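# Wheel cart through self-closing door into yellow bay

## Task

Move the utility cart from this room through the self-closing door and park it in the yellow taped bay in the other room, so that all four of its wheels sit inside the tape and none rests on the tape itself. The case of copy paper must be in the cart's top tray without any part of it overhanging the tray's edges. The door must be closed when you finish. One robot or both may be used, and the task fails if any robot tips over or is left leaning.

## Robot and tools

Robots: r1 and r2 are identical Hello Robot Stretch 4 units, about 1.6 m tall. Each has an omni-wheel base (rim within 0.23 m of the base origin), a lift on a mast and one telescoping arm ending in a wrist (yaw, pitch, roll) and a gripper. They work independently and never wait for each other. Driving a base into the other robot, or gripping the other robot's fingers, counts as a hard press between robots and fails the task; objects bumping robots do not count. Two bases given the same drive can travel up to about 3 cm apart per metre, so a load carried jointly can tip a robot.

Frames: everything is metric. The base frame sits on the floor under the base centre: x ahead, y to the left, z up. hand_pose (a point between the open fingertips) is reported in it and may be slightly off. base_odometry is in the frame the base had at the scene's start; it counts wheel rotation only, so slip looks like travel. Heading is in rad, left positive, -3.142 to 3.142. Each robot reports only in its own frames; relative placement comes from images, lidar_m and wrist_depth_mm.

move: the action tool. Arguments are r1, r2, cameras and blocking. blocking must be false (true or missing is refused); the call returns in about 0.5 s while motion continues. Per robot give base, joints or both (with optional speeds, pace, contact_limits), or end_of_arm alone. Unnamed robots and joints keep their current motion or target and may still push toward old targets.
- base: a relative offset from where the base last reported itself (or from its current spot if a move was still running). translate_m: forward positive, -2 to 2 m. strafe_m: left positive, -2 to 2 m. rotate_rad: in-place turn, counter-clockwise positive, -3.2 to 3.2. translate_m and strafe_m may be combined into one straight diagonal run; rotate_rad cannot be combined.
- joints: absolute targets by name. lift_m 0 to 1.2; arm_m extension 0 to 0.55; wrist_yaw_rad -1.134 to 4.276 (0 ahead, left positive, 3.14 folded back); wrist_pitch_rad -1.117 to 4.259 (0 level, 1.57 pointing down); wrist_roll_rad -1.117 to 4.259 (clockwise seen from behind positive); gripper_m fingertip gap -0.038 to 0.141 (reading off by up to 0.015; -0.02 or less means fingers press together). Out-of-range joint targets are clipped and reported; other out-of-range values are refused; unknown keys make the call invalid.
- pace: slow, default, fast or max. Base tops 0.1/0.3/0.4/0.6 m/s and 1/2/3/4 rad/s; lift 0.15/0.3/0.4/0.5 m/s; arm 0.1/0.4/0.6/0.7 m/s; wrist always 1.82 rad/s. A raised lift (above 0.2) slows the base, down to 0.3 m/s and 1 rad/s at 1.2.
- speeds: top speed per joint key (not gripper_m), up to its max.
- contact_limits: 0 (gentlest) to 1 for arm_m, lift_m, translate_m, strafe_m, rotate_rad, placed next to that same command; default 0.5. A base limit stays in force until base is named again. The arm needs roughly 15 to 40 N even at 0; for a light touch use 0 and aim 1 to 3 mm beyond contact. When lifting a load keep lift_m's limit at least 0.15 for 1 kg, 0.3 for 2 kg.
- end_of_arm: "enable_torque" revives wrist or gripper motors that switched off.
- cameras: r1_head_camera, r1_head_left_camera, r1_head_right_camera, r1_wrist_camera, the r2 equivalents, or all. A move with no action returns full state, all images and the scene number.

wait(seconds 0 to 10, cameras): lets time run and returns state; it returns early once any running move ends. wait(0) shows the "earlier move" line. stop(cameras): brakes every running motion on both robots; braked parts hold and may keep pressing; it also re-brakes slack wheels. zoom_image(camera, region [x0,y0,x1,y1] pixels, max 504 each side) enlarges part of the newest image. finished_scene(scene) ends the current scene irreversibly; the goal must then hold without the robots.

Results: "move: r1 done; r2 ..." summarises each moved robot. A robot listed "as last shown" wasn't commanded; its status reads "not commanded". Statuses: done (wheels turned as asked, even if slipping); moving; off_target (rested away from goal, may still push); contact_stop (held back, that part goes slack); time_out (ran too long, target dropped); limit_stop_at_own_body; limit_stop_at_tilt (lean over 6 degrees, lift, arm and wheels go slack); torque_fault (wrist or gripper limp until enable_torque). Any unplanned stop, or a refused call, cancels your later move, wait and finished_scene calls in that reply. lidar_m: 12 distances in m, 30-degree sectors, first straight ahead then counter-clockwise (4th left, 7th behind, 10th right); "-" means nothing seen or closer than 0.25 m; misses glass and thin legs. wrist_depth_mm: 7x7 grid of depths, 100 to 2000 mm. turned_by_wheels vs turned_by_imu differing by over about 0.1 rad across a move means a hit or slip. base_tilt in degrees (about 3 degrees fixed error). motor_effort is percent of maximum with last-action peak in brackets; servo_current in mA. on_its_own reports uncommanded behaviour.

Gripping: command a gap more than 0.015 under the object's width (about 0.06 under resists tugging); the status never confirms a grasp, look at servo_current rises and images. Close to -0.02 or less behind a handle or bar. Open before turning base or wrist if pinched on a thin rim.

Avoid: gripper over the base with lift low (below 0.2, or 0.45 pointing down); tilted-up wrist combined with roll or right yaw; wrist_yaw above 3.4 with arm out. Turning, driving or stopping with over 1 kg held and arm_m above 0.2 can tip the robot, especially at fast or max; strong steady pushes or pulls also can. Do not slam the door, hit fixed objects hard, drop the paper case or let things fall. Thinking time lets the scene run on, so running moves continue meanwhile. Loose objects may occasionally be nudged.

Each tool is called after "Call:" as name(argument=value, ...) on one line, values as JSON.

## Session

Call:
move(blocking=false, cameras=["all"])

Scene clock: 0.00 s.
r1.base_odometry: x=+0.000 y=+0.000 heading=+0.000
r1.turned_by_wheels: +0.000
r1.turned_by_imu: +0.000
r1.base_tilt: forward=-1.6 right=+1.3
r1.lidar_m: 0.96 1.73 2.02 2.40 3.92 1.60 0.85 0.77 0.78 0.89 0.77 0.78
r1.base_status: not commanded
r1.joint_positions: lift_m=+0.124 arm_m=+0.000 wrist_yaw_rad=+3.194 wrist_pitch_rad=+0.002 wrist_roll_rad=+0.000 gripper_m=+0.056
r1.joint_status: not commanded
r1.measured_speeds: all 0
r1.motor_effort: lift_m=+19 arm_m=-4 wheel_0=-2 wheel_1=+1 wheel_2=+0
r1.servo_current: wrist_yaw_rad=59 wrist_pitch_rad=46 wrist_roll_rad=46 gripper_m=39
r1.hand_pose: x=-0.1216 y=+0.0722 z=+0.3019 quat_wxyz=(-0.026, -0.001, +0.000, +1.000) (m; r1's base frame)
r1.wrist_depth_mm: - 135 - - - - - / - 123 135 - - - - / - 121 191 - - - - / 110 136 194 - - - - / 137 - - - 1618 - - / 226 - 190 1098 188 1160 1118 / 224 163 750 798 768 768 759
r2.base_odometry: x=+0.000 y=+0.000 heading=+0.000
r2.turned_by_wheels: +0.000
r2.turned_by_imu: +0.000
r2.base_tilt: forward=-0.6 right=+0.1
r2.lidar_m: 1.29 1.32 1.58 2.33 2.36 2.78 1.41 1.41 2.77 2.39 2.42 1.48
r2.base_status: not commanded
r2.joint_positions: lift_m=+0.200 arm_m=+0.000 wrist_yaw_rad=+3.211 wrist_pitch_rad=+0.001 wrist_roll_rad=+0.000 gripper_m=+0.056
r2.joint_status: not commanded
r2.measured_speeds: all 0
r2.motor_effort: lift_m=+18 arm_m=-4 wheel_0=-1 wheel_1=+1 wheel_2=+1
r2.servo_current: wrist_yaw_rad=46 wrist_pitch_rad=39 wrist_roll_rad=52 gripper_m=52
r2.hand_pose: x=-0.1229 y=+0.0671 z=+0.3779 quat_wxyz=(-0.035, -0.001, +0.000, +0.999) (m; r2's base frame)
r2.wrist_depth_mm: - - 137 - - - - / - - 137 - - - - / - 109 138 - - - - / - 140 175 - - - - / 214 - - - - - - / 213 1281 196 1255 190 1336 1182 / 208 243 866 - - 854 878
pictures: r1_head_camera, r1_head_left_camera, r1_head_right_camera, r1_wrist_camera, r2_head_camera, r2_head_left_camera, r2_head_right_camera, r2_wrist_camera
Images, in order (width x height): r1_head_camera 420x560, r1_head_left_camera 420x672, r1_head_right_camera 420x672, r1_wrist_camera 616x392, r2_head_camera 420x560, r2_head_left_camera 420x672, r2_head_right_camera 420x672, r2_wrist_camera 616x392.

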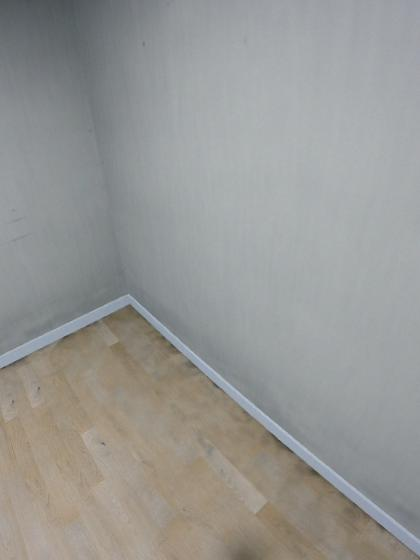

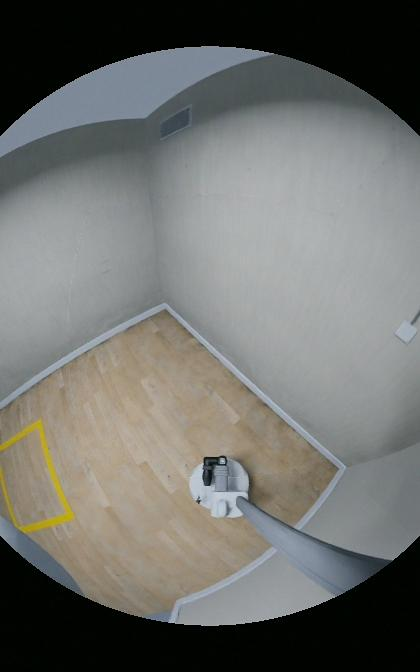

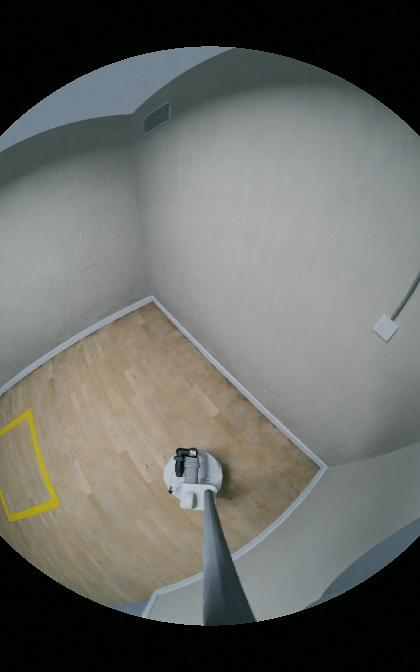

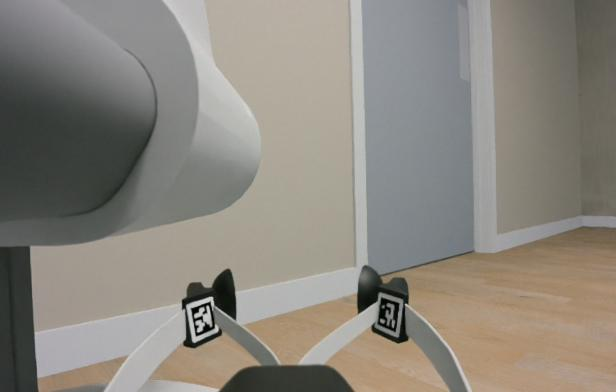

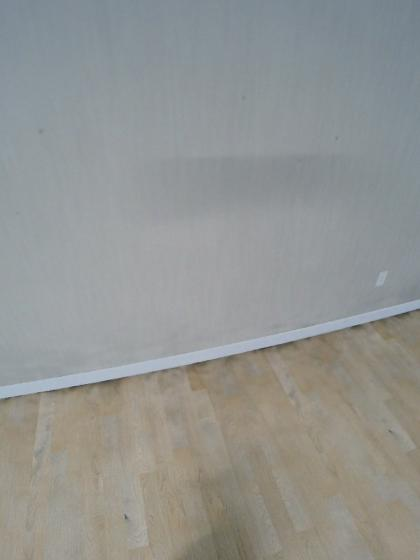

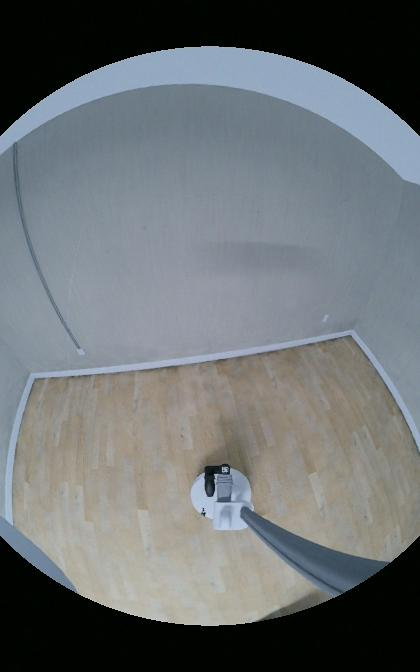

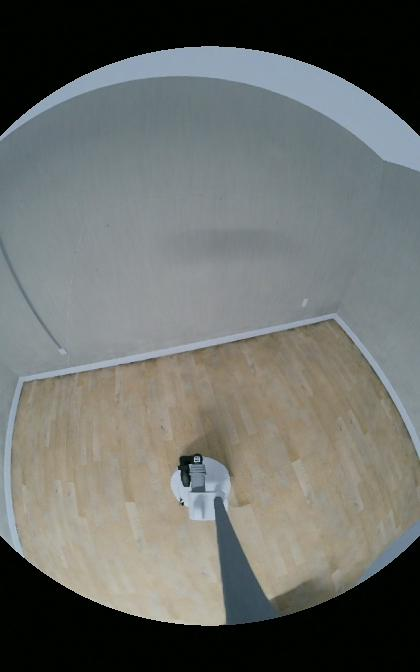

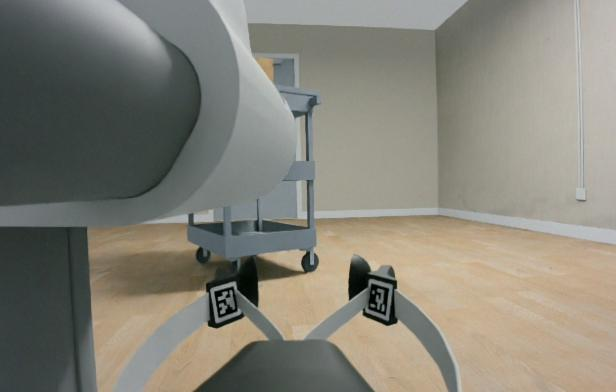

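Call:
move(blocking=false, cameras=[], r1={"base":{"rotate_rad":2.75},"pace":"default"}, r2={"base":{"rotate_rad":-3.05},"pace":"default"})

Call:
wait(seconds=4, cameras=[])

Call:
wait(seconds=2, cameras=["all"])

Scene clock: 11.37 s.
move: r1 moving; r2 moving
r1.base_odometry: x=+0.000 y=+0.000 heading=+0.253
r1.turned_by_wheels: +0.253
r1.turned_by_imu: +0.253
r1.base_tilt: forward=-1.6 right=+1.3
r1.lidar_m: 1.15 2.01 2.11 2.98 2.65 1.07 0.80 0.74 0.81 0.80 0.72 0.82
r1.base_status: rotate_rad moving
r1.joint_positions: lift_m=+0.124 arm_m=+0.000 wrist_yaw_rad=+3.194 wrist_pitch_rad=+0.002 wrist_roll_rad=+0.000 gripper_m=+0.056
r1.joint_status: not commanded
r1.measured_speeds: translate_m=+0.000 strafe_m=+0.000 rotate_rad=+0.974 lift_m=+0.000 arm_m=+0.000 wrist_yaw_rad=+0.000 wrist_pitch_rad=+0.000 wrist_roll_rad=+0.000
r1.motor_effort: lift_m=+19(20) arm_m=-4(4) wheel_0=-7(9) wheel_1=-6(7) wheel_2=-6(7)
r1.servo_current: wrist_yaw_rad=46(59) wrist_pitch_rad=39(52) wrist_roll_rad=33(65) gripper_m=39(46)
r1.hand_pose: x=-0.1216 y=+0.0722 z=+0.3019 quat_wxyz=(-0.026, -0.001, +0.000, +1.000) (m; r1's base frame)
r1.wrist_depth_mm: - 135 - - - - 1808 / - 123 135 - - - 1808 / - 121 192 - - - 1756 / 111 136 195 - - - 1808 / 137 - - - - - 1756 / 226 - 190 976 188 1118 1138 / 224 152 759 798 778 750 759
r2.base_odometry: x=+0.000 y=+0.000 heading=-0.252
r2.turned_by_wheels: -0.252
r2.turned_by_imu: -0.244
r2.base_tilt: forward=-0.7 right=+0.0
r2.lidar_m: 1.35 1.27 1.41 2.01 2.34 2.43 3.58 1.41 3.28 2.43 2.39 1.79
r2.base_status: rotate_rad moving
r2.joint_positions: lift_m=+0.200 arm_m=+0.000 wrist_yaw_rad=+3.211 wrist_pitch_rad=+0.001 wrist_roll_rad=+0.000 gripper_m=+0.056
r2.joint_status: not commanded
r2.measured_speeds: translate_m=+0.001 strafe_m=+0.000 rotate_rad=-0.977 lift_m=+0.000 arm_m=+0.000 wrist_yaw_rad=+0.000 wrist_pitch_rad=+0.000 wrist_roll_rad=+0.000
r2.motor_effort: lift_m=+18(18) arm_m=-4(4) wheel_0=+11(11) wheel_1=+9(10) wheel_2=+10(11)
r2.servo_current: wrist_yaw_rad=52(52) wrist_pitch_rad=46(46) wrist_roll_rad=52(65) gripper_m=46(52)
r2.hand_pose: x=-0.1229 y=+0.0671 z=+0.3779 quat_wxyz=(-0.035, -0.001, +0.000, +0.999) (m; r2's base frame)
r2.wrist_depth_mm: - - 137 - - - - / - - 137 - - - - / - 109 138 - - - - / - 140 176 - - - - / 214 1756 - - - - - / 213 1281 196 1308 190 1336 1182 / 208 242 878 - - 854 878
pictures: none
No camera images: "cameras" was empty.

Scene clock: 13.53 s.
earlier move: r1 done; r2 moving
r1.base_odometry: x=+0.000 y=+0.000 heading=+2.750
r1.turned_by_wheels: +2.497
r1.turned_by_imu: +2.510
r1.base_tilt: forward=-1.6 right=+1.3
r1.lidar_m: 1.23 0.83 0.75 0.76 0.82 0.76 0.78 1.04 2.04 2.08 2.66 3.92
r1.base_status: done
r1.joint_positions: lift_m=+0.124 arm_m=+0.000 wrist_yaw_rad=+3.194 wrist_pitch_rad=+0.002 wrist_roll_rad=+0.000 gripper_m=+0.056
r1.joint_status: not commanded
r1.measured_speeds: all 0
r1.motor_effort: lift_m=+20(20) arm_m=-4(4) wheel_0=-3(10) wheel_1=-2(9) wheel_2=-1(8)
r1.servo_current: wrist_yaw_rad=46(65) wrist_pitch_rad=46(52) wrist_roll_rad=52(65) gripper_m=46(52)
r1.hand_pose: x=-0.1216 y=+0.0722 z=+0.3019 quat_wxyz=(-0.026, -0.001, +0.000, +1.000) (m; r1's base frame)
r1.wrist_depth_mm: - 135 - - - - - / - 123 135 - - - - / - 121 192 - - - - / 110 136 194 - - - - / 137 - - - - - - / 228 1098 191 - 187 - - / 750 759 750 778 741 131 -
r2.base_odometry: x=+0.000 y=+0.000 heading=-3.049
r2.turned_by_wheels: -2.797
r2.turned_by_imu: -2.722
r2.base_tilt: forward=-0.6 right=+0.0
r2.lidar_m: 1.42 1.85 2.57 2.38 2.16 1.42 1.30 1.32 1.72 2.31 2.37 3.00
r2.base_status: rotate_rad moving
r2.joint_positions: lift_m=+0.200 arm_m=+0.000 wrist_yaw_rad=+3.211 wrist_pitch_rad=+0.001 wrist_roll_rad=+0.000 gripper_m=+0.056
r2.joint_status: not commanded
r2.measured_speeds: all 0
r2.motor_effort: lift_m=+18(18) arm_m=-4(4) wheel_0=+4(14) wheel_1=+3(11) wheel_2=+4(11)
r2.servo_current: wrist_yaw_rad=39(52) wrist_pitch_rad=39(46) wrist_roll_rad=52(65) gripper_m=46(52)
r2.hand_pose: x=-0.1228 y=+0.0671 z=+0.3779 quat_wxyz=(-0.035, -0.001, +0.000, +0.999) (m; r2's base frame)
r2.wrist_depth_mm: - - 136 - - - - / - 107 137 - - - - / - 110 138 236 - - - / - 140 165 - - - - / 216 - - - - - - / 213 1182 192 1160 190 1229 1182 / 211 245 878 - - 854 866
wait: 2.17 of 4 s (r1 has come to rest)
pictures: none
No camera images: "cameras" was empty.

Scene clock: 13.70 s.
earlier move: r2 done
r1.base_odometry: x=+0.000 y=+0.000 heading=+2.750
r1.turned_by_wheels: +0.000
r1.turned_by_imu: +0.000
r1.base_tilt: forward=-1.6 right=+1.3
r1.lidar_m: 1.23 0.83 0.75 0.78 0.86 0.75 0.79 1.02 2.03 2.05 2.67 3.93
r1.base_status: done
r1.joint_positions: lift_m=+0.124 arm_m=+0.000 wrist_yaw_rad=+3.194 wrist_pitch_rad=+0.002 wrist_roll_rad=+0.000 gripper_m=+0.056
r1.joint_status: not commanded
r1.measured_speeds: all 0
r1.motor_effort: lift_m=+20(20) arm_m=-4(4) wheel_0=-2(10) wheel_1=-2(9) wheel_2=-1(8)
r1.servo_current: wrist_yaw_rad=39(65) wrist_pitch_rad=46(52) wrist_roll_rad=39(65) gripper_m=39(52)
r1.hand_pose: x=-0.1216 y=+0.0722 z=+0.3019 quat_wxyz=(-0.026, -0.001, +0.000, +1.000) (m; r1's base frame)
r1.wrist_depth_mm: - 135 - - - - - / - 123 135 - - - - / - 121 191 - - - - / 110 136 195 - - - - / 137 - - - - - - / 228 1118 190 - 187 - - / 750 759 759 798 741 131 -
r2.base_odometry: x=+0.000 y=+0.000 heading=-3.049
r2.turned_by_wheels: +0.000
r2.turned_by_imu: +0.000
r2.base_tilt: forward=-0.7 right=+0.1
r2.lidar_m: 1.40 1.86 2.58 2.40 2.13 1.43 1.32 1.32 1.70 2.34 2.37 3.02
r2.base_status: done
r2.joint_positions: lift_m=+0.200 arm_m=+0.000 wrist_yaw_rad=+3.211 wrist_pitch_rad=+0.001 wrist_roll_rad=+0.000 gripper_m=+0.056
r2.joint_status: not commanded
r2.measured_speeds: all 0
r2.motor_effort: lift_m=+18(18) arm_m=-4(4) wheel_0=+4(14) wheel_1=+3(11) wheel_2=+4(11)
r2.servo_current: wrist_yaw_rad=52(52) wrist_pitch_rad=39(46) wrist_roll_rad=46(65) gripper_m=52(52)
r2.hand_pose: x=-0.1228 y=+0.0671 z=+0.3779 quat_wxyz=(-0.035, -0.001, +0.000, +0.999) (m; r2's base frame)
r2.wrist_depth_mm: - - 137 - - - - / - 107 137 - - - - / - 110 138 236 - - - / - 140 165 - - - - / 216 - - - - - - / 213 1182 192 1182 190 1205 1160 / 211 245 878 - - 842 878
wait: 0.17 of 2 s (r2 has come to rest)
pictures: r1_head_camera, r1_head_left_camera, r1_head_right_camera, r1_wrist_camera, r2_head_camera, r2_head_left_camera, r2_head_right_camera, r2_wrist_camera
Images, in order (width x height): r1_head_camera 420x560, r1_head_left_camera 420x672, r1_head_right_camera 420x672, r1_wrist_camera 616x392, r2_head_camera 420x560, r2_head_left_camera 420x672, r2_head_right_camera 420x672, r2_wrist_camera 616x392.

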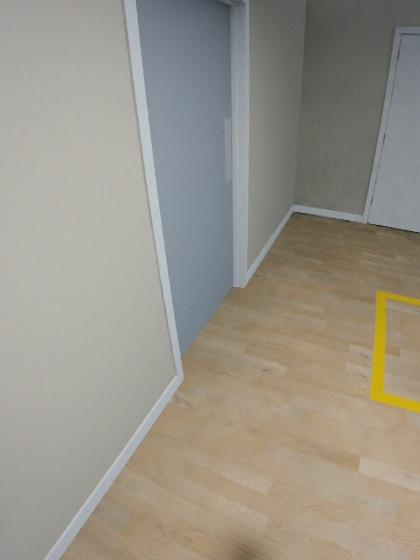

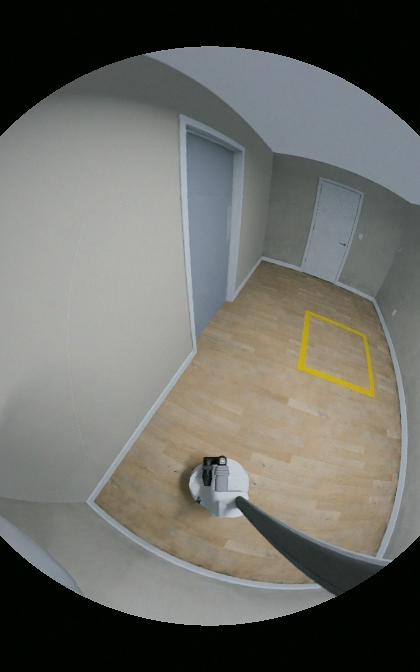

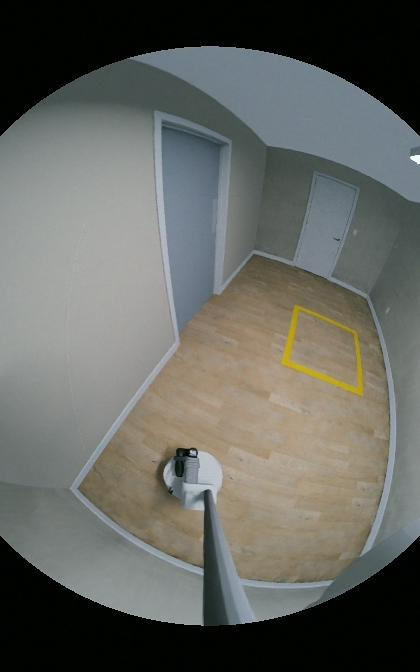

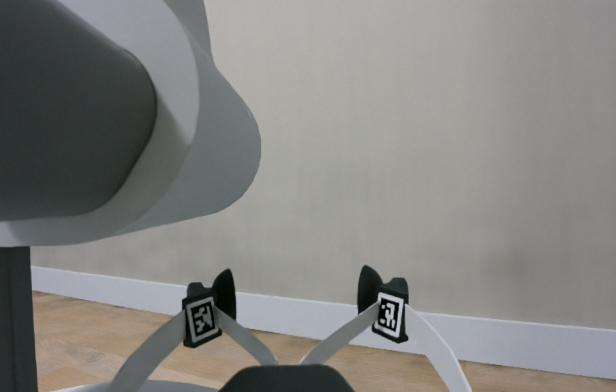

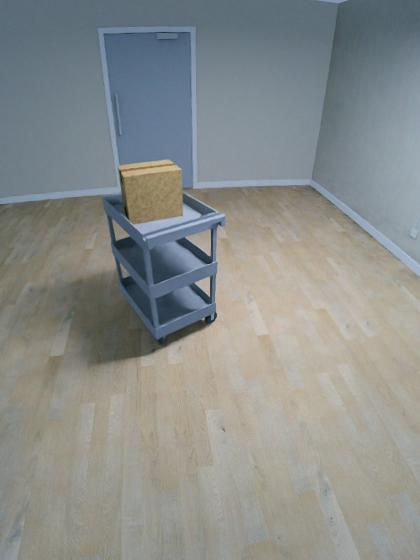

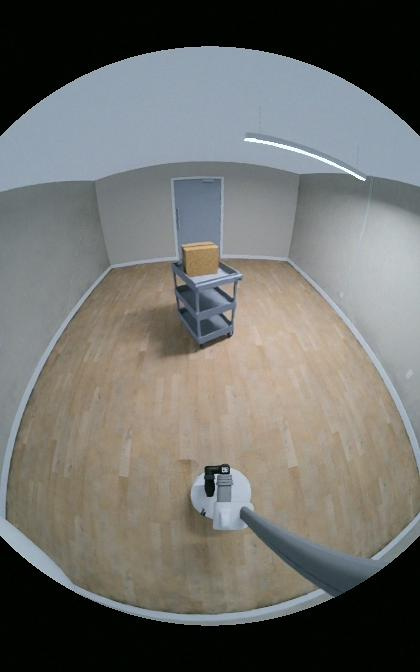

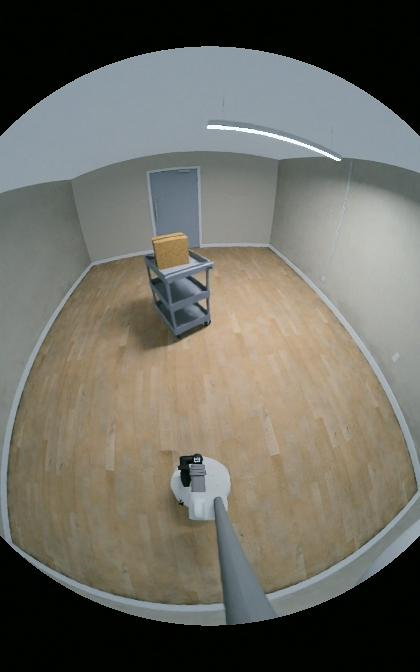

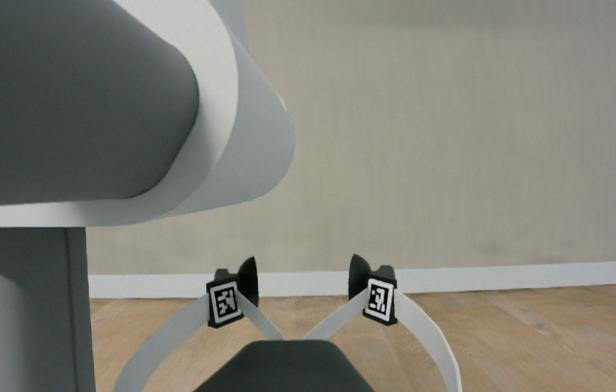

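Call:
move(blocking=false, cameras=[], r1={"base":{"translate_m":1.4,"strafe_m":-0.62},"pace":"default"}, r2={"base":{"translate_m":1.319,"strafe_m":1.043},"pace":"fast","contact_limits":{"translate_m":0.2}})

Call:
wait(seconds=4.5, cameras=["r2_head_camera","r2_head_left_camera"])

Call:
wait(seconds=2, cameras=["r2_head_camera","r1_head_camera"])

Scene clock: 91.80 s.
move: r1 moving; r2 moving
r1.base_odometry: x=-0.024 y=+0.025 heading=+2.750
r1.turned_by_wheels: +0.000
r1.turned_by_imu: +0.000
r1.base_tilt: forward=-1.6 right=+1.3
r1.lidar_m: 1.22 0.79 0.75 0.78 0.86 0.79 0.83 1.06 2.03 2.08 2.65 3.88
r1.base_status: translate_m moving; strafe_m moving
r1.joint_positions: lift_m=+0.124 arm_m=+0.000 wrist_yaw_rad=+3.194 wrist_pitch_rad=+0.002 wrist_roll_rad=+0.000 gripper_m=+0.056
r1.joint_status: not commanded
r1.measured_speeds: translate_m=+0.123 strafe_m=-0.054 rotate_rad=+0.001 lift_m=+0.000 arm_m=+0.000 wrist_yaw_rad=+0.000 wrist_pitch_rad=+0.000 wrist_roll_rad=+0.000
r1.motor_effort: lift_m=+19(20) arm_m=-4(4) wheel_0=+8(9) wheel_1=+4(5) wheel_2=-7(9)
r1.servo_current: wrist_yaw_rad=78(78) wrist_pitch_rad=39(46) wrist_roll_rad=39(52) gripper_m=39(46)
r1.hand_pose: x=-0.1216 y=+0.0722 z=+0.3019 quat_wxyz=(-0.026, -0.001, +0.000, +1.000) (m; r1's base frame)
r1.wrist_depth_mm: - 135 - - - - - / - 123 135 - - - - / - 121 191 - - - - / 110 136 194 - - - - / 137 - - - - - - / 228 1078 190 - 188 - - / 750 759 741 788 788 683 -
r2.base_odometry: x=-0.039 y=-0.037 heading=-3.050
r2.turned_by_wheels: +0.000
r2.turned_by_imu: +0.000
r2.base_tilt: forward=-0.7 right=+0.1
r2.lidar_m: 1.35 1.86 2.54 2.35 2.19 1.48 1.33 1.38 1.76 2.37 2.39 3.05
r2.base_status: translate_m moving; strafe_m moving
r2.joint_positions: lift_m=+0.200 arm_m=+0.000 wrist_yaw_rad=+3.211 wrist_pitch_rad=+0.001 wrist_roll_rad=+0.000 gripper_m=+0.056
r2.joint_status: not commanded
r2.measured_speeds: translate_m=+0.164 strafe_m=+0.129 rotate_rad=+0.002 lift_m=+0.000 arm_m=+0.000 wrist_yaw_rad=+0.000 wrist_pitch_rad=+0.000 wrist_roll_rad=+0.000
r2.motor_effort: lift_m=+18(18) arm_m=-4(4) wheel_0=-9(9) wheel_1=+13(14) wheel_2=-13(13)
r2.servo_current: wrist_yaw_rad=39(52) wrist_pitch_rad=39(46) wrist_roll_rad=33(52) gripper_m=46(52)
r2.contact_limits: translate_m 0.2
r2.hand_pose: x=-0.1228 y=+0.0671 z=+0.3779 quat_wxyz=(-0.035, -0.001, +0.000, +0.999) (m; r2's base frame)
r2.wrist_depth_mm: - - 136 - - - - / - - 137 - - - - / - 111 138 221 - - - / - 139 155 - - - - / 213 - - - - - - / 210 1255 195 1182 190 1255 1182 / 206 240 891 - - 854 866
pictures: none
No camera images: "cameras" was empty.

Scene clock: 96.30 s.
earlier move: r1 moving; r2 moving
r1.base_odometry: x=-0.923 y=+0.967 heading=+2.750
r1.turned_by_wheels: +0.000
r1.turned_by_imu: -0.002
r1.base_tilt: forward=-1.6 right=+1.3
r1.lidar_m: 1.22 0.89 0.82 0.78 0.97 2.10 2.13 2.19 2.04 2.07 2.67 2.59
r1.base_status: translate_m moving; strafe_m moving
r1.joint_positions: lift_m=+0.124 arm_m=+0.000 wrist_yaw_rad=+3.194 wrist_pitch_rad=+0.002 wrist_roll_rad=+0.000 gripper_m=+0.056
r1.joint_status: not commanded
r1.measured_speeds: translate_m=+0.274 strafe_m=-0.122 rotate_rad=+0.001 lift_m=+0.000 arm_m=+0.000 wrist_yaw_rad=+0.000 wrist_pitch_rad=+0.000 wrist_roll_rad=+0.000
r1.motor_effort: lift_m=+20(20) arm_m=-4(4) wheel_0=+7(12) wheel_1=+2(6) wheel_2=-5(10)
r1.servo_current: wrist_yaw_rad=59(78) wrist_pitch_rad=52(52) wrist_roll_rad=39(72) gripper_m=39(52)
r1.hand_pose: x=-0.1216 y=+0.0722 z=+0.3019 quat_wxyz=(-0.026, -0.001, +0.000, +1.000) (m; r1's base frame)
r1.wrist_depth_mm: - 135 - - - - - / - 123 146 - - - - / - 121 191 - - - - / 110 135 206 - - - - / 216 - - - - 1808 1708 / 1008 1205 194 1205 188 1138 1098 / 750 750 768 798 778 768 750
r2.base_odometry: x=-1.215 y=-1.157 heading=-3.050
r2.turned_by_wheels: +0.000
r2.turned_by_imu: +0.003
r2.base_tilt: forward=-0.7 right=+0.1
r2.lidar_m: 3.05 2.42 1.62 1.51 1.57 1.93 2.73 2.77 3.46 0.74 0.70 0.72
r2.base_status: translate_m moving; strafe_m moving
r2.joint_positions: lift_m=+0.200 arm_m=+0.000 wrist_yaw_rad=+3.211 wrist_pitch_rad=+0.001 wrist_roll_rad=+0.000 gripper_m=+0.056
r2.joint_status: not commanded
r2.measured_speeds: translate_m=+0.050 strafe_m=+0.039 rotate_rad=+0.004 lift_m=+0.000 arm_m=+0.000 wrist_yaw_rad=+0.000 wrist_pitch_rad=+0.000 wrist_roll_rad=+0.000
r2.motor_effort: lift_m=+18(18) arm_m=-4(4) wheel_0=-4(9) wheel_1=-1(15) wheel_2=-3(14)
r2.servo_current: wrist_yaw_rad=46(52) wrist_pitch_rad=39(46) wrist_roll_rad=46(59) gripper_m=46(59)
r2.contact_limits: translate_m 0.2
r2.hand_pose: x=-0.1228 y=+0.0671 z=+0.3779 quat_wxyz=(-0.035, -0.001, +0.000, +0.999) (m; r2's base frame)
r2.wrist_depth_mm: - - 137 - - - - / - 107 138 - - - - / - 110 138 - - - - / - 140 178 - - - - / 216 - - - - - 1756 / 213 1308 196 1281 190 1308 1205 / 211 245 891 - - 854 866
wait: 4.50 s; no rest
pictures: r2_head_camera, r2_head_left_camera
Images, in order (width x height): r2_head_camera 420x560, r2_head_left_camera 420x672.

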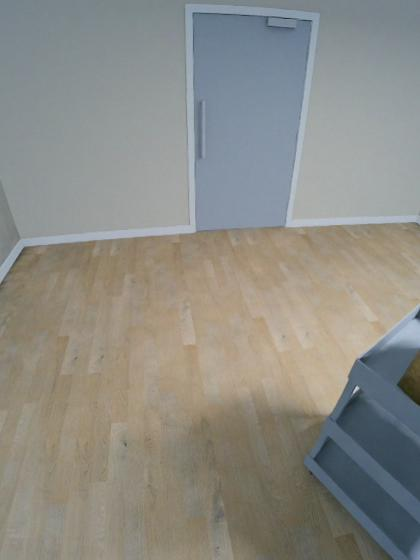

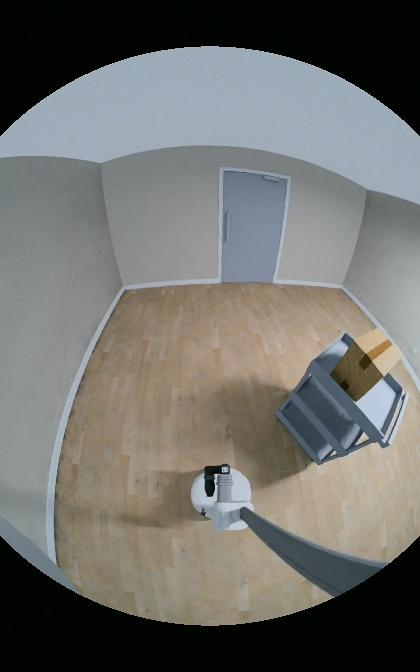

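Scene clock: 96.73 s.
earlier move: r1 moving; r2 done
r1.base_odometry: x=-1.002 y=+1.050 heading=+2.750
r1.turned_by_wheels: +0.000
r1.turned_by_imu: +0.000
r1.base_tilt: forward=-1.6 right=+1.3
r1.lidar_m: 1.21 0.91 0.81 0.82 0.99 2.17 2.28 2.21 2.05 2.10 2.65 2.44
r1.base_status: translate_m moving; strafe_m moving
r1.joint_positions: lift_m=+0.124 arm_m=+0.000 wrist_yaw_rad=+3.194 wrist_pitch_rad=+0.002 wrist_roll_rad=+0.000 gripper_m=+0.056
r1.joint_status: not commanded
r1.measured_speeds: translate_m=+0.194 strafe_m=-0.086 rotate_rad=+0.000 lift_m=+0.000 arm_m=+0.000 wrist_yaw_rad=+0.000 wrist_pitch_rad=+0.000 wrist_roll_rad=+0.000
r1.motor_effort: lift_m=+20(20) arm_m=-4(4) wheel_0=+2(12) wheel_1=+1(6) wheel_2=+0(10)
r1.servo_current: wrist_yaw_rad=33(78) wrist_pitch_rad=39(52) wrist_roll_rad=33(72) gripper_m=39(52)
r1.hand_pose: x=-0.1216 y=+0.0722 z=+0.3019 quat_wxyz=(-0.026, -0.001, +0.000, +1.000) (m; r1's base frame)
r1.wrist_depth_mm: - 135 - - - - - / - 123 146 - - - - / - 121 192 - - - - / 110 135 206 - - - - / 216 - - - - - 1661 / 1008 1205 194 1205 187 1118 1098 / 741 768 750 788 778 759 759
r2.base_odometry: x=-1.218 y=-1.160 heading=-3.050
r2.turned_by_wheels: +0.000
r2.turned_by_imu: +0.000
r2.base_tilt: forward=-0.6 right=+0.1
r2.lidar_m: 3.04 2.44 1.65 1.52 1.55 1.96 2.73 2.79 3.49 0.76 0.69 0.73
r2.base_status: done
r2.joint_positions: lift_m=+0.200 arm_m=+0.000 wrist_yaw_rad=+3.211 wrist_pitch_rad=+0.001 wrist_roll_rad=+0.000 gripper_m=+0.056
r2.joint_status: not commanded
r2.measured_speeds: all 0
r2.motor_effort: lift_m=+18(18) arm_m=-4(4) wheel_0=-3(9) wheel_1=+0(15) wheel_2=-1(14)
r2.servo_current: wrist_yaw_rad=52(52) wrist_pitch_rad=39(46) wrist_roll_rad=46(59) gripper_m=39(59)
r2.contact_limits: translate_m 0.2
r2.hand_pose: x=-0.1228 y=+0.0671 z=+0.3779 quat_wxyz=(-0.035, -0.001, +0.000, +0.999) (m; r2's base frame)
r2.wrist_depth_mm: - - 137 - - - - / - 107 137 - - - - / - 110 138 - - - - / - 140 179 - - - - / 216 - - - - - 1808 / 213 1281 196 1281 190 1336 1182 / 211 244 866 - - 842 866
wait: 0.43 of 2 s (r2 has come to rest)
pictures: r1_head_camera, r2_head_camera
Images, in order (width x height): r1_head_camera 420x560, r2_head_camera 420x560.

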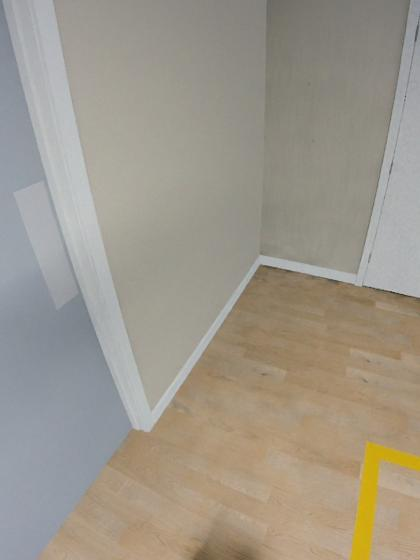

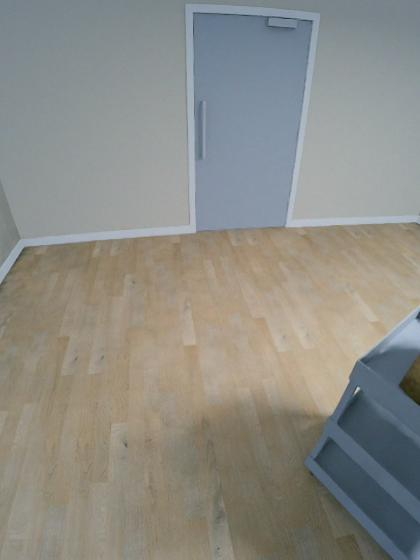

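Call:
move(blocking=false, cameras=[], r1={"base":{"rotate_rad":1.17},"pace":"default"}, r2={"base":{"translate_m":1.238,"strafe_m":0.174},"pace":"fast","contact_limits":{"translate_m":0.2}})

Call:
wait(seconds=3, cameras=["r1_head_camera"])

Call:
wait(seconds=3, cameras=["r2_head_camera","r1_head_camera","r2_head_right_camera"])

Scene clock: 131.73 s.
earlier move: r1 done
move: r1 moving; r2 moving
r1.base_odometry: x=-1.057 y=+1.108 heading=+3.002
r1.turned_by_wheels: +0.252
r1.turned_by_imu: +0.253
r1.base_tilt: forward=-1.6 right=+1.3
r1.lidar_m: 0.92 0.82 0.83 0.85 1.28 2.30 2.53 2.05 2.05 2.25 2.43 1.91
r1.base_status: rotate_rad moving
r1.joint_positions: lift_m=+0.124 arm_m=+0.000 wrist_yaw_rad=+3.194 wrist_pitch_rad=+0.002 wrist_roll_rad=+0.000 gripper_m=+0.056
r1.joint_status: not commanded
r1.measured_speeds: translate_m=-0.001 strafe_m=+0.000 rotate_rad=+0.973 lift_m=+0.000 arm_m=+0.000 wrist_yaw_rad=+0.000 wrist_pitch_rad=+0.000 wrist_roll_rad=+0.000
r1.motor_effort: lift_m=+19(20) arm_m=-4(4) wheel_0=-9(9) wheel_1=-4(9) wheel_2=-7(7)
r1.servo_current: wrist_yaw_rad=39(59) wrist_pitch_rad=46(46) wrist_roll_rad=39(59) gripper_m=46(46)
r1.hand_pose: x=-0.1216 y=+0.0722 z=+0.3019 quat_wxyz=(-0.026, -0.001, +0.000, +1.000) (m; r1's base frame)
r1.wrist_depth_mm: - 135 - - - - - / - 123 146 - - - - / - 121 192 - - - - / 110 136 207 - - - - / 137 - - - - - 1708 / 991 1205 193 1160 187 1118 1098 / 750 750 750 788 788 768 759
r2.base_odometry: x=-1.267 y=-1.172 heading=-3.050
r2.turned_by_wheels: +0.000
r2.turned_by_imu: +0.001
r2.base_tilt: forward=-0.7 right=+0.1
r2.lidar_m: 3.00 2.42 1.61 1.50 1.54 1.97 2.77 2.81 3.47 0.73 0.67 0.72
r2.base_status: translate_m moving; strafe_m moving
r2.joint_positions: lift_m=+0.200 arm_m=+0.000 wrist_yaw_rad=+3.211 wrist_pitch_rad=+0.001 wrist_roll_rad=+0.000 gripper_m=+0.056
r2.joint_status: not commanded
r2.measured_speeds: translate_m=+0.193 strafe_m=+0.027 rotate_rad=-0.007 lift_m=+0.000 arm_m=+0.000 wrist_yaw_rad=+0.000 wrist_pitch_rad=+0.000 wrist_roll_rad=+0.000
r2.motor_effort: lift_m=+18(18) arm_m=-4(4) wheel_0=+9(9) wheel_1=+10(11) wheel_2=-14(15)
r2.servo_current: wrist_yaw_rad=52(52) wrist_pitch_rad=39(46) wrist_roll_rad=39(59) gripper_m=52(52)
r2.contact_limits: translate_m 0.2
r2.hand_pose: x=-0.1228 y=+0.0671 z=+0.3779 quat_wxyz=(-0.035, -0.001, +0.000, +0.999) (m; r2's base frame)
r2.wrist_depth_mm: - - 137 - - - - / - - 137 - - - - / - 111 138 289 - - - / - 139 171 - - - - / 213 - - - - - 1921 / 211 1281 196 1281 190 1308 1160 / 206 241 891 - - 854 878
pictures: none
No camera images: "cameras" was empty.

Scene clock: 133.07 s.
earlier move: r1 done; r2 moving
r1.base_odometry: x=-1.057 y=+1.108 heading=-2.363
r1.turned_by_wheels: +0.918
r1.turned_by_imu: +0.923
r1.base_tilt: forward=-1.6 right=+1.3
r1.lidar_m: 0.82 0.87 1.11 2.28 2.40 2.10 2.00 2.15 2.49 2.43 1.07 0.85
r1.base_status: done
r1.joint_positions: lift_m=+0.124 arm_m=+0.000 wrist_yaw_rad=+3.194 wrist_pitch_rad=+0.002 wrist_roll_rad=+0.000 gripper_m=+0.056
r1.joint_status: not commanded
r1.measured_speeds: all 0
r1.motor_effort: lift_m=+19(20) arm_m=-4(4) wheel_0=-2(9) wheel_1=-1(9) wheel_2=+0(7)
r1.servo_current: wrist_yaw_rad=46(65) wrist_pitch_rad=39(52) wrist_roll_rad=46(72) gripper_m=39(46)
r1.hand_pose: x=-0.1216 y=+0.0722 z=+0.3019 quat_wxyz=(-0.026, -0.001, +0.000, +1.000) (m; r1's base frame)
r1.wrist_depth_mm: - 135 - - - - - / - 123 146 - - - - / - 121 191 - - - - / 110 136 206 - - - - / 216 - - - - - - / 1008 1182 194 1182 188 1138 1098 / 750 750 750 143 778 759 768
r2.base_odometry: x=-1.740 y=-1.283 heading=-3.049
r2.turned_by_wheels: +0.000
r2.turned_by_imu: +0.001
r2.base_tilt: forward=-0.7 right=+0.1
r2.lidar_m: 2.51 2.43 1.63 1.50 1.54 1.95 3.27 3.32 0.74 0.53 0.68 2.73
r2.base_status: translate_m moving; strafe_m moving
r2.joint_positions: lift_m=+0.200 arm_m=+0.000 wrist_yaw_rad=+3.211 wrist_pitch_rad=+0.001 wrist_roll_rad=+0.000 gripper_m=+0.056
r2.joint_status: not commanded
r2.measured_speeds: translate_m=+0.396 strafe_m=+0.056 rotate_rad=-0.001 lift_m=+0.000 arm_m=+0.000 wrist_yaw_rad=+0.000 wrist_pitch_rad=+0.000 wrist_roll_rad=+0.000
r2.motor_effort: lift_m=+18(18) arm_m=-4(4) wheel_0=+0(11) wheel_1=+7(11) wheel_2=-9(17)
r2.servo_current: wrist_yaw_rad=39(52) wrist_pitch_rad=39(46) wrist_roll_rad=46(59) gripper_m=52(52)
r2.contact_limits: translate_m 0.2
r2.hand_pose: x=-0.1228 y=+0.0671 z=+0.3779 quat_wxyz=(-0.035, -0.001, +0.000, +0.999) (m; r2's base frame)
r2.wrist_depth_mm: - - 136 - - - - / - - 137 - - - - / - 111 138 289 - - - / - 139 171 - - - - / 213 - - - - - 1808 / 211 1281 196 1281 190 1281 1182 / 206 241 878 - - 842 878
wait: 1.33 of 3 s (r1 has come to rest)
pictures: r1_head_camera
Images, in order (width x height): r1_head_camera 420x560.

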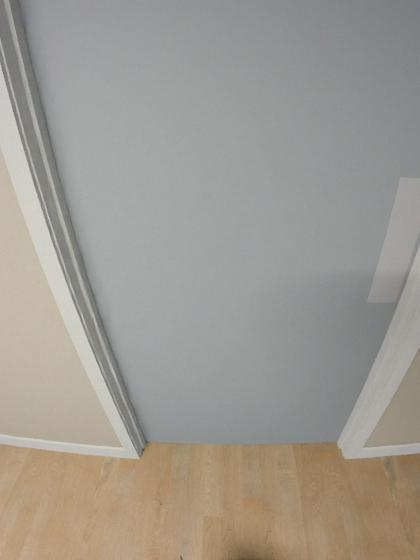

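Scene clock: 135.63 s.
earlier move: r2 done
r1.base_odometry: x=-1.057 y=+1.108 heading=-2.363
r1.turned_by_wheels: +0.000
r1.turned_by_imu: +0.000
r1.base_tilt: forward=-1.6 right=+1.2
r1.lidar_m: 0.81 0.86 1.09 2.29 2.40 2.12 2.01 2.15 2.48 2.42 1.07 0.85
r1.base_status: done
r1.joint_positions: lift_m=+0.124 arm_m=+0.000 wrist_yaw_rad=+3.194 wrist_pitch_rad=+0.002 wrist_roll_rad=+0.000 gripper_m=+0.056
r1.joint_status: not commanded
r1.measured_speeds: all 0
r1.motor_effort: lift_m=+19(20) arm_m=-4(4) wheel_0=-1(9) wheel_1=-1(9) wheel_2=+0(7)
r1.servo_current: wrist_yaw_rad=65(65) wrist_pitch_rad=39(52) wrist_roll_rad=39(72) gripper_m=46(46)
r1.hand_pose: x=-0.1216 y=+0.0722 z=+0.3019 quat_wxyz=(-0.026, -0.001, +0.000, +1.000) (m; r1's base frame)
r1.wrist_depth_mm: - 135 - - - - - / - 123 146 - - - - / - 121 192 - - - - / 111 135 207 - - - - / 216 - - - - - - / 1008 1229 194 1182 188 1138 1118 / 750 768 768 143 788 750 759
r2.base_odometry: x=-2.434 y=-1.447 heading=-3.049
r2.turned_by_wheels: +0.000
r2.turned_by_imu: +0.002
r2.base_tilt: forward=-0.7 right=+0.1
r2.lidar_m: 1.79 1.87 1.58 1.45 1.51 1.94 4.02 0.98 0.86 3.26 2.92 1.98
r2.base_status: done
r2.joint_positions: lift_m=+0.200 arm_m=+0.000 wrist_yaw_rad=+3.211 wrist_pitch_rad=+0.001 wrist_roll_rad=+0.000 gripper_m=+0.056
r2.joint_status: not commanded
r2.measured_speeds: all 0
r2.motor_effort: lift_m=+18(18) arm_m=-4(4) wheel_0=+3(11) wheel_1=+3(11) wheel_2=-2(17)
r2.servo_current: wrist_yaw_rad=52(52) wrist_pitch_rad=39(46) wrist_roll_rad=33(59) gripper_m=46(52)
r2.contact_limits: translate_m 0.2
r2.hand_pose: x=-0.1228 y=+0.0671 z=+0.3779 quat_wxyz=(-0.035, -0.001, +0.000, +0.999) (m; r2's base frame)
r2.wrist_depth_mm: - - 137 - - - - / - 107 137 - - - - / - 110 139 - - - - / - 140 178 - - - - / 216 - - - - - 1863 / 213 1281 197 1308 190 1308 1205 / 211 245 878 - - 854 878
wait: 2.57 of 3 s (r2 has come to rest)
pictures: r1_head_camera, r2_head_camera, r2_head_right_camera
Images, in order (width x height): r1_head_camera 420x560, r2_head_camera 420x560, r2_head_right_camera 420x672.

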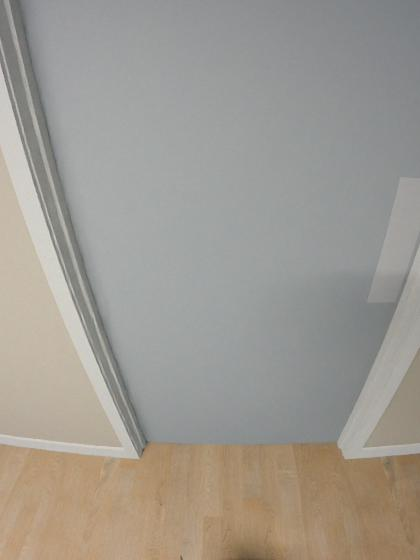

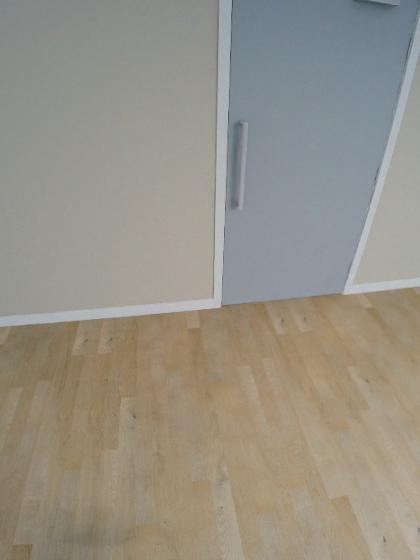

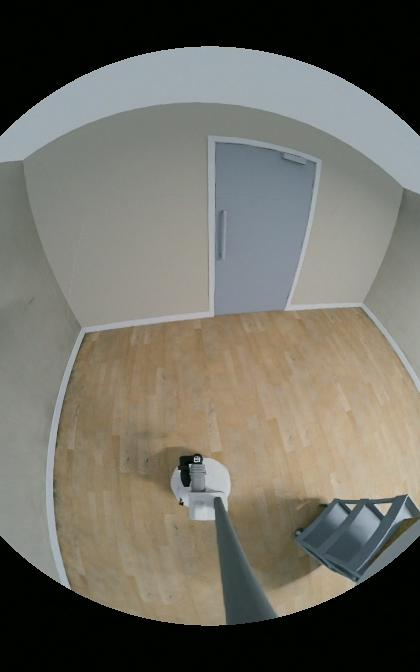

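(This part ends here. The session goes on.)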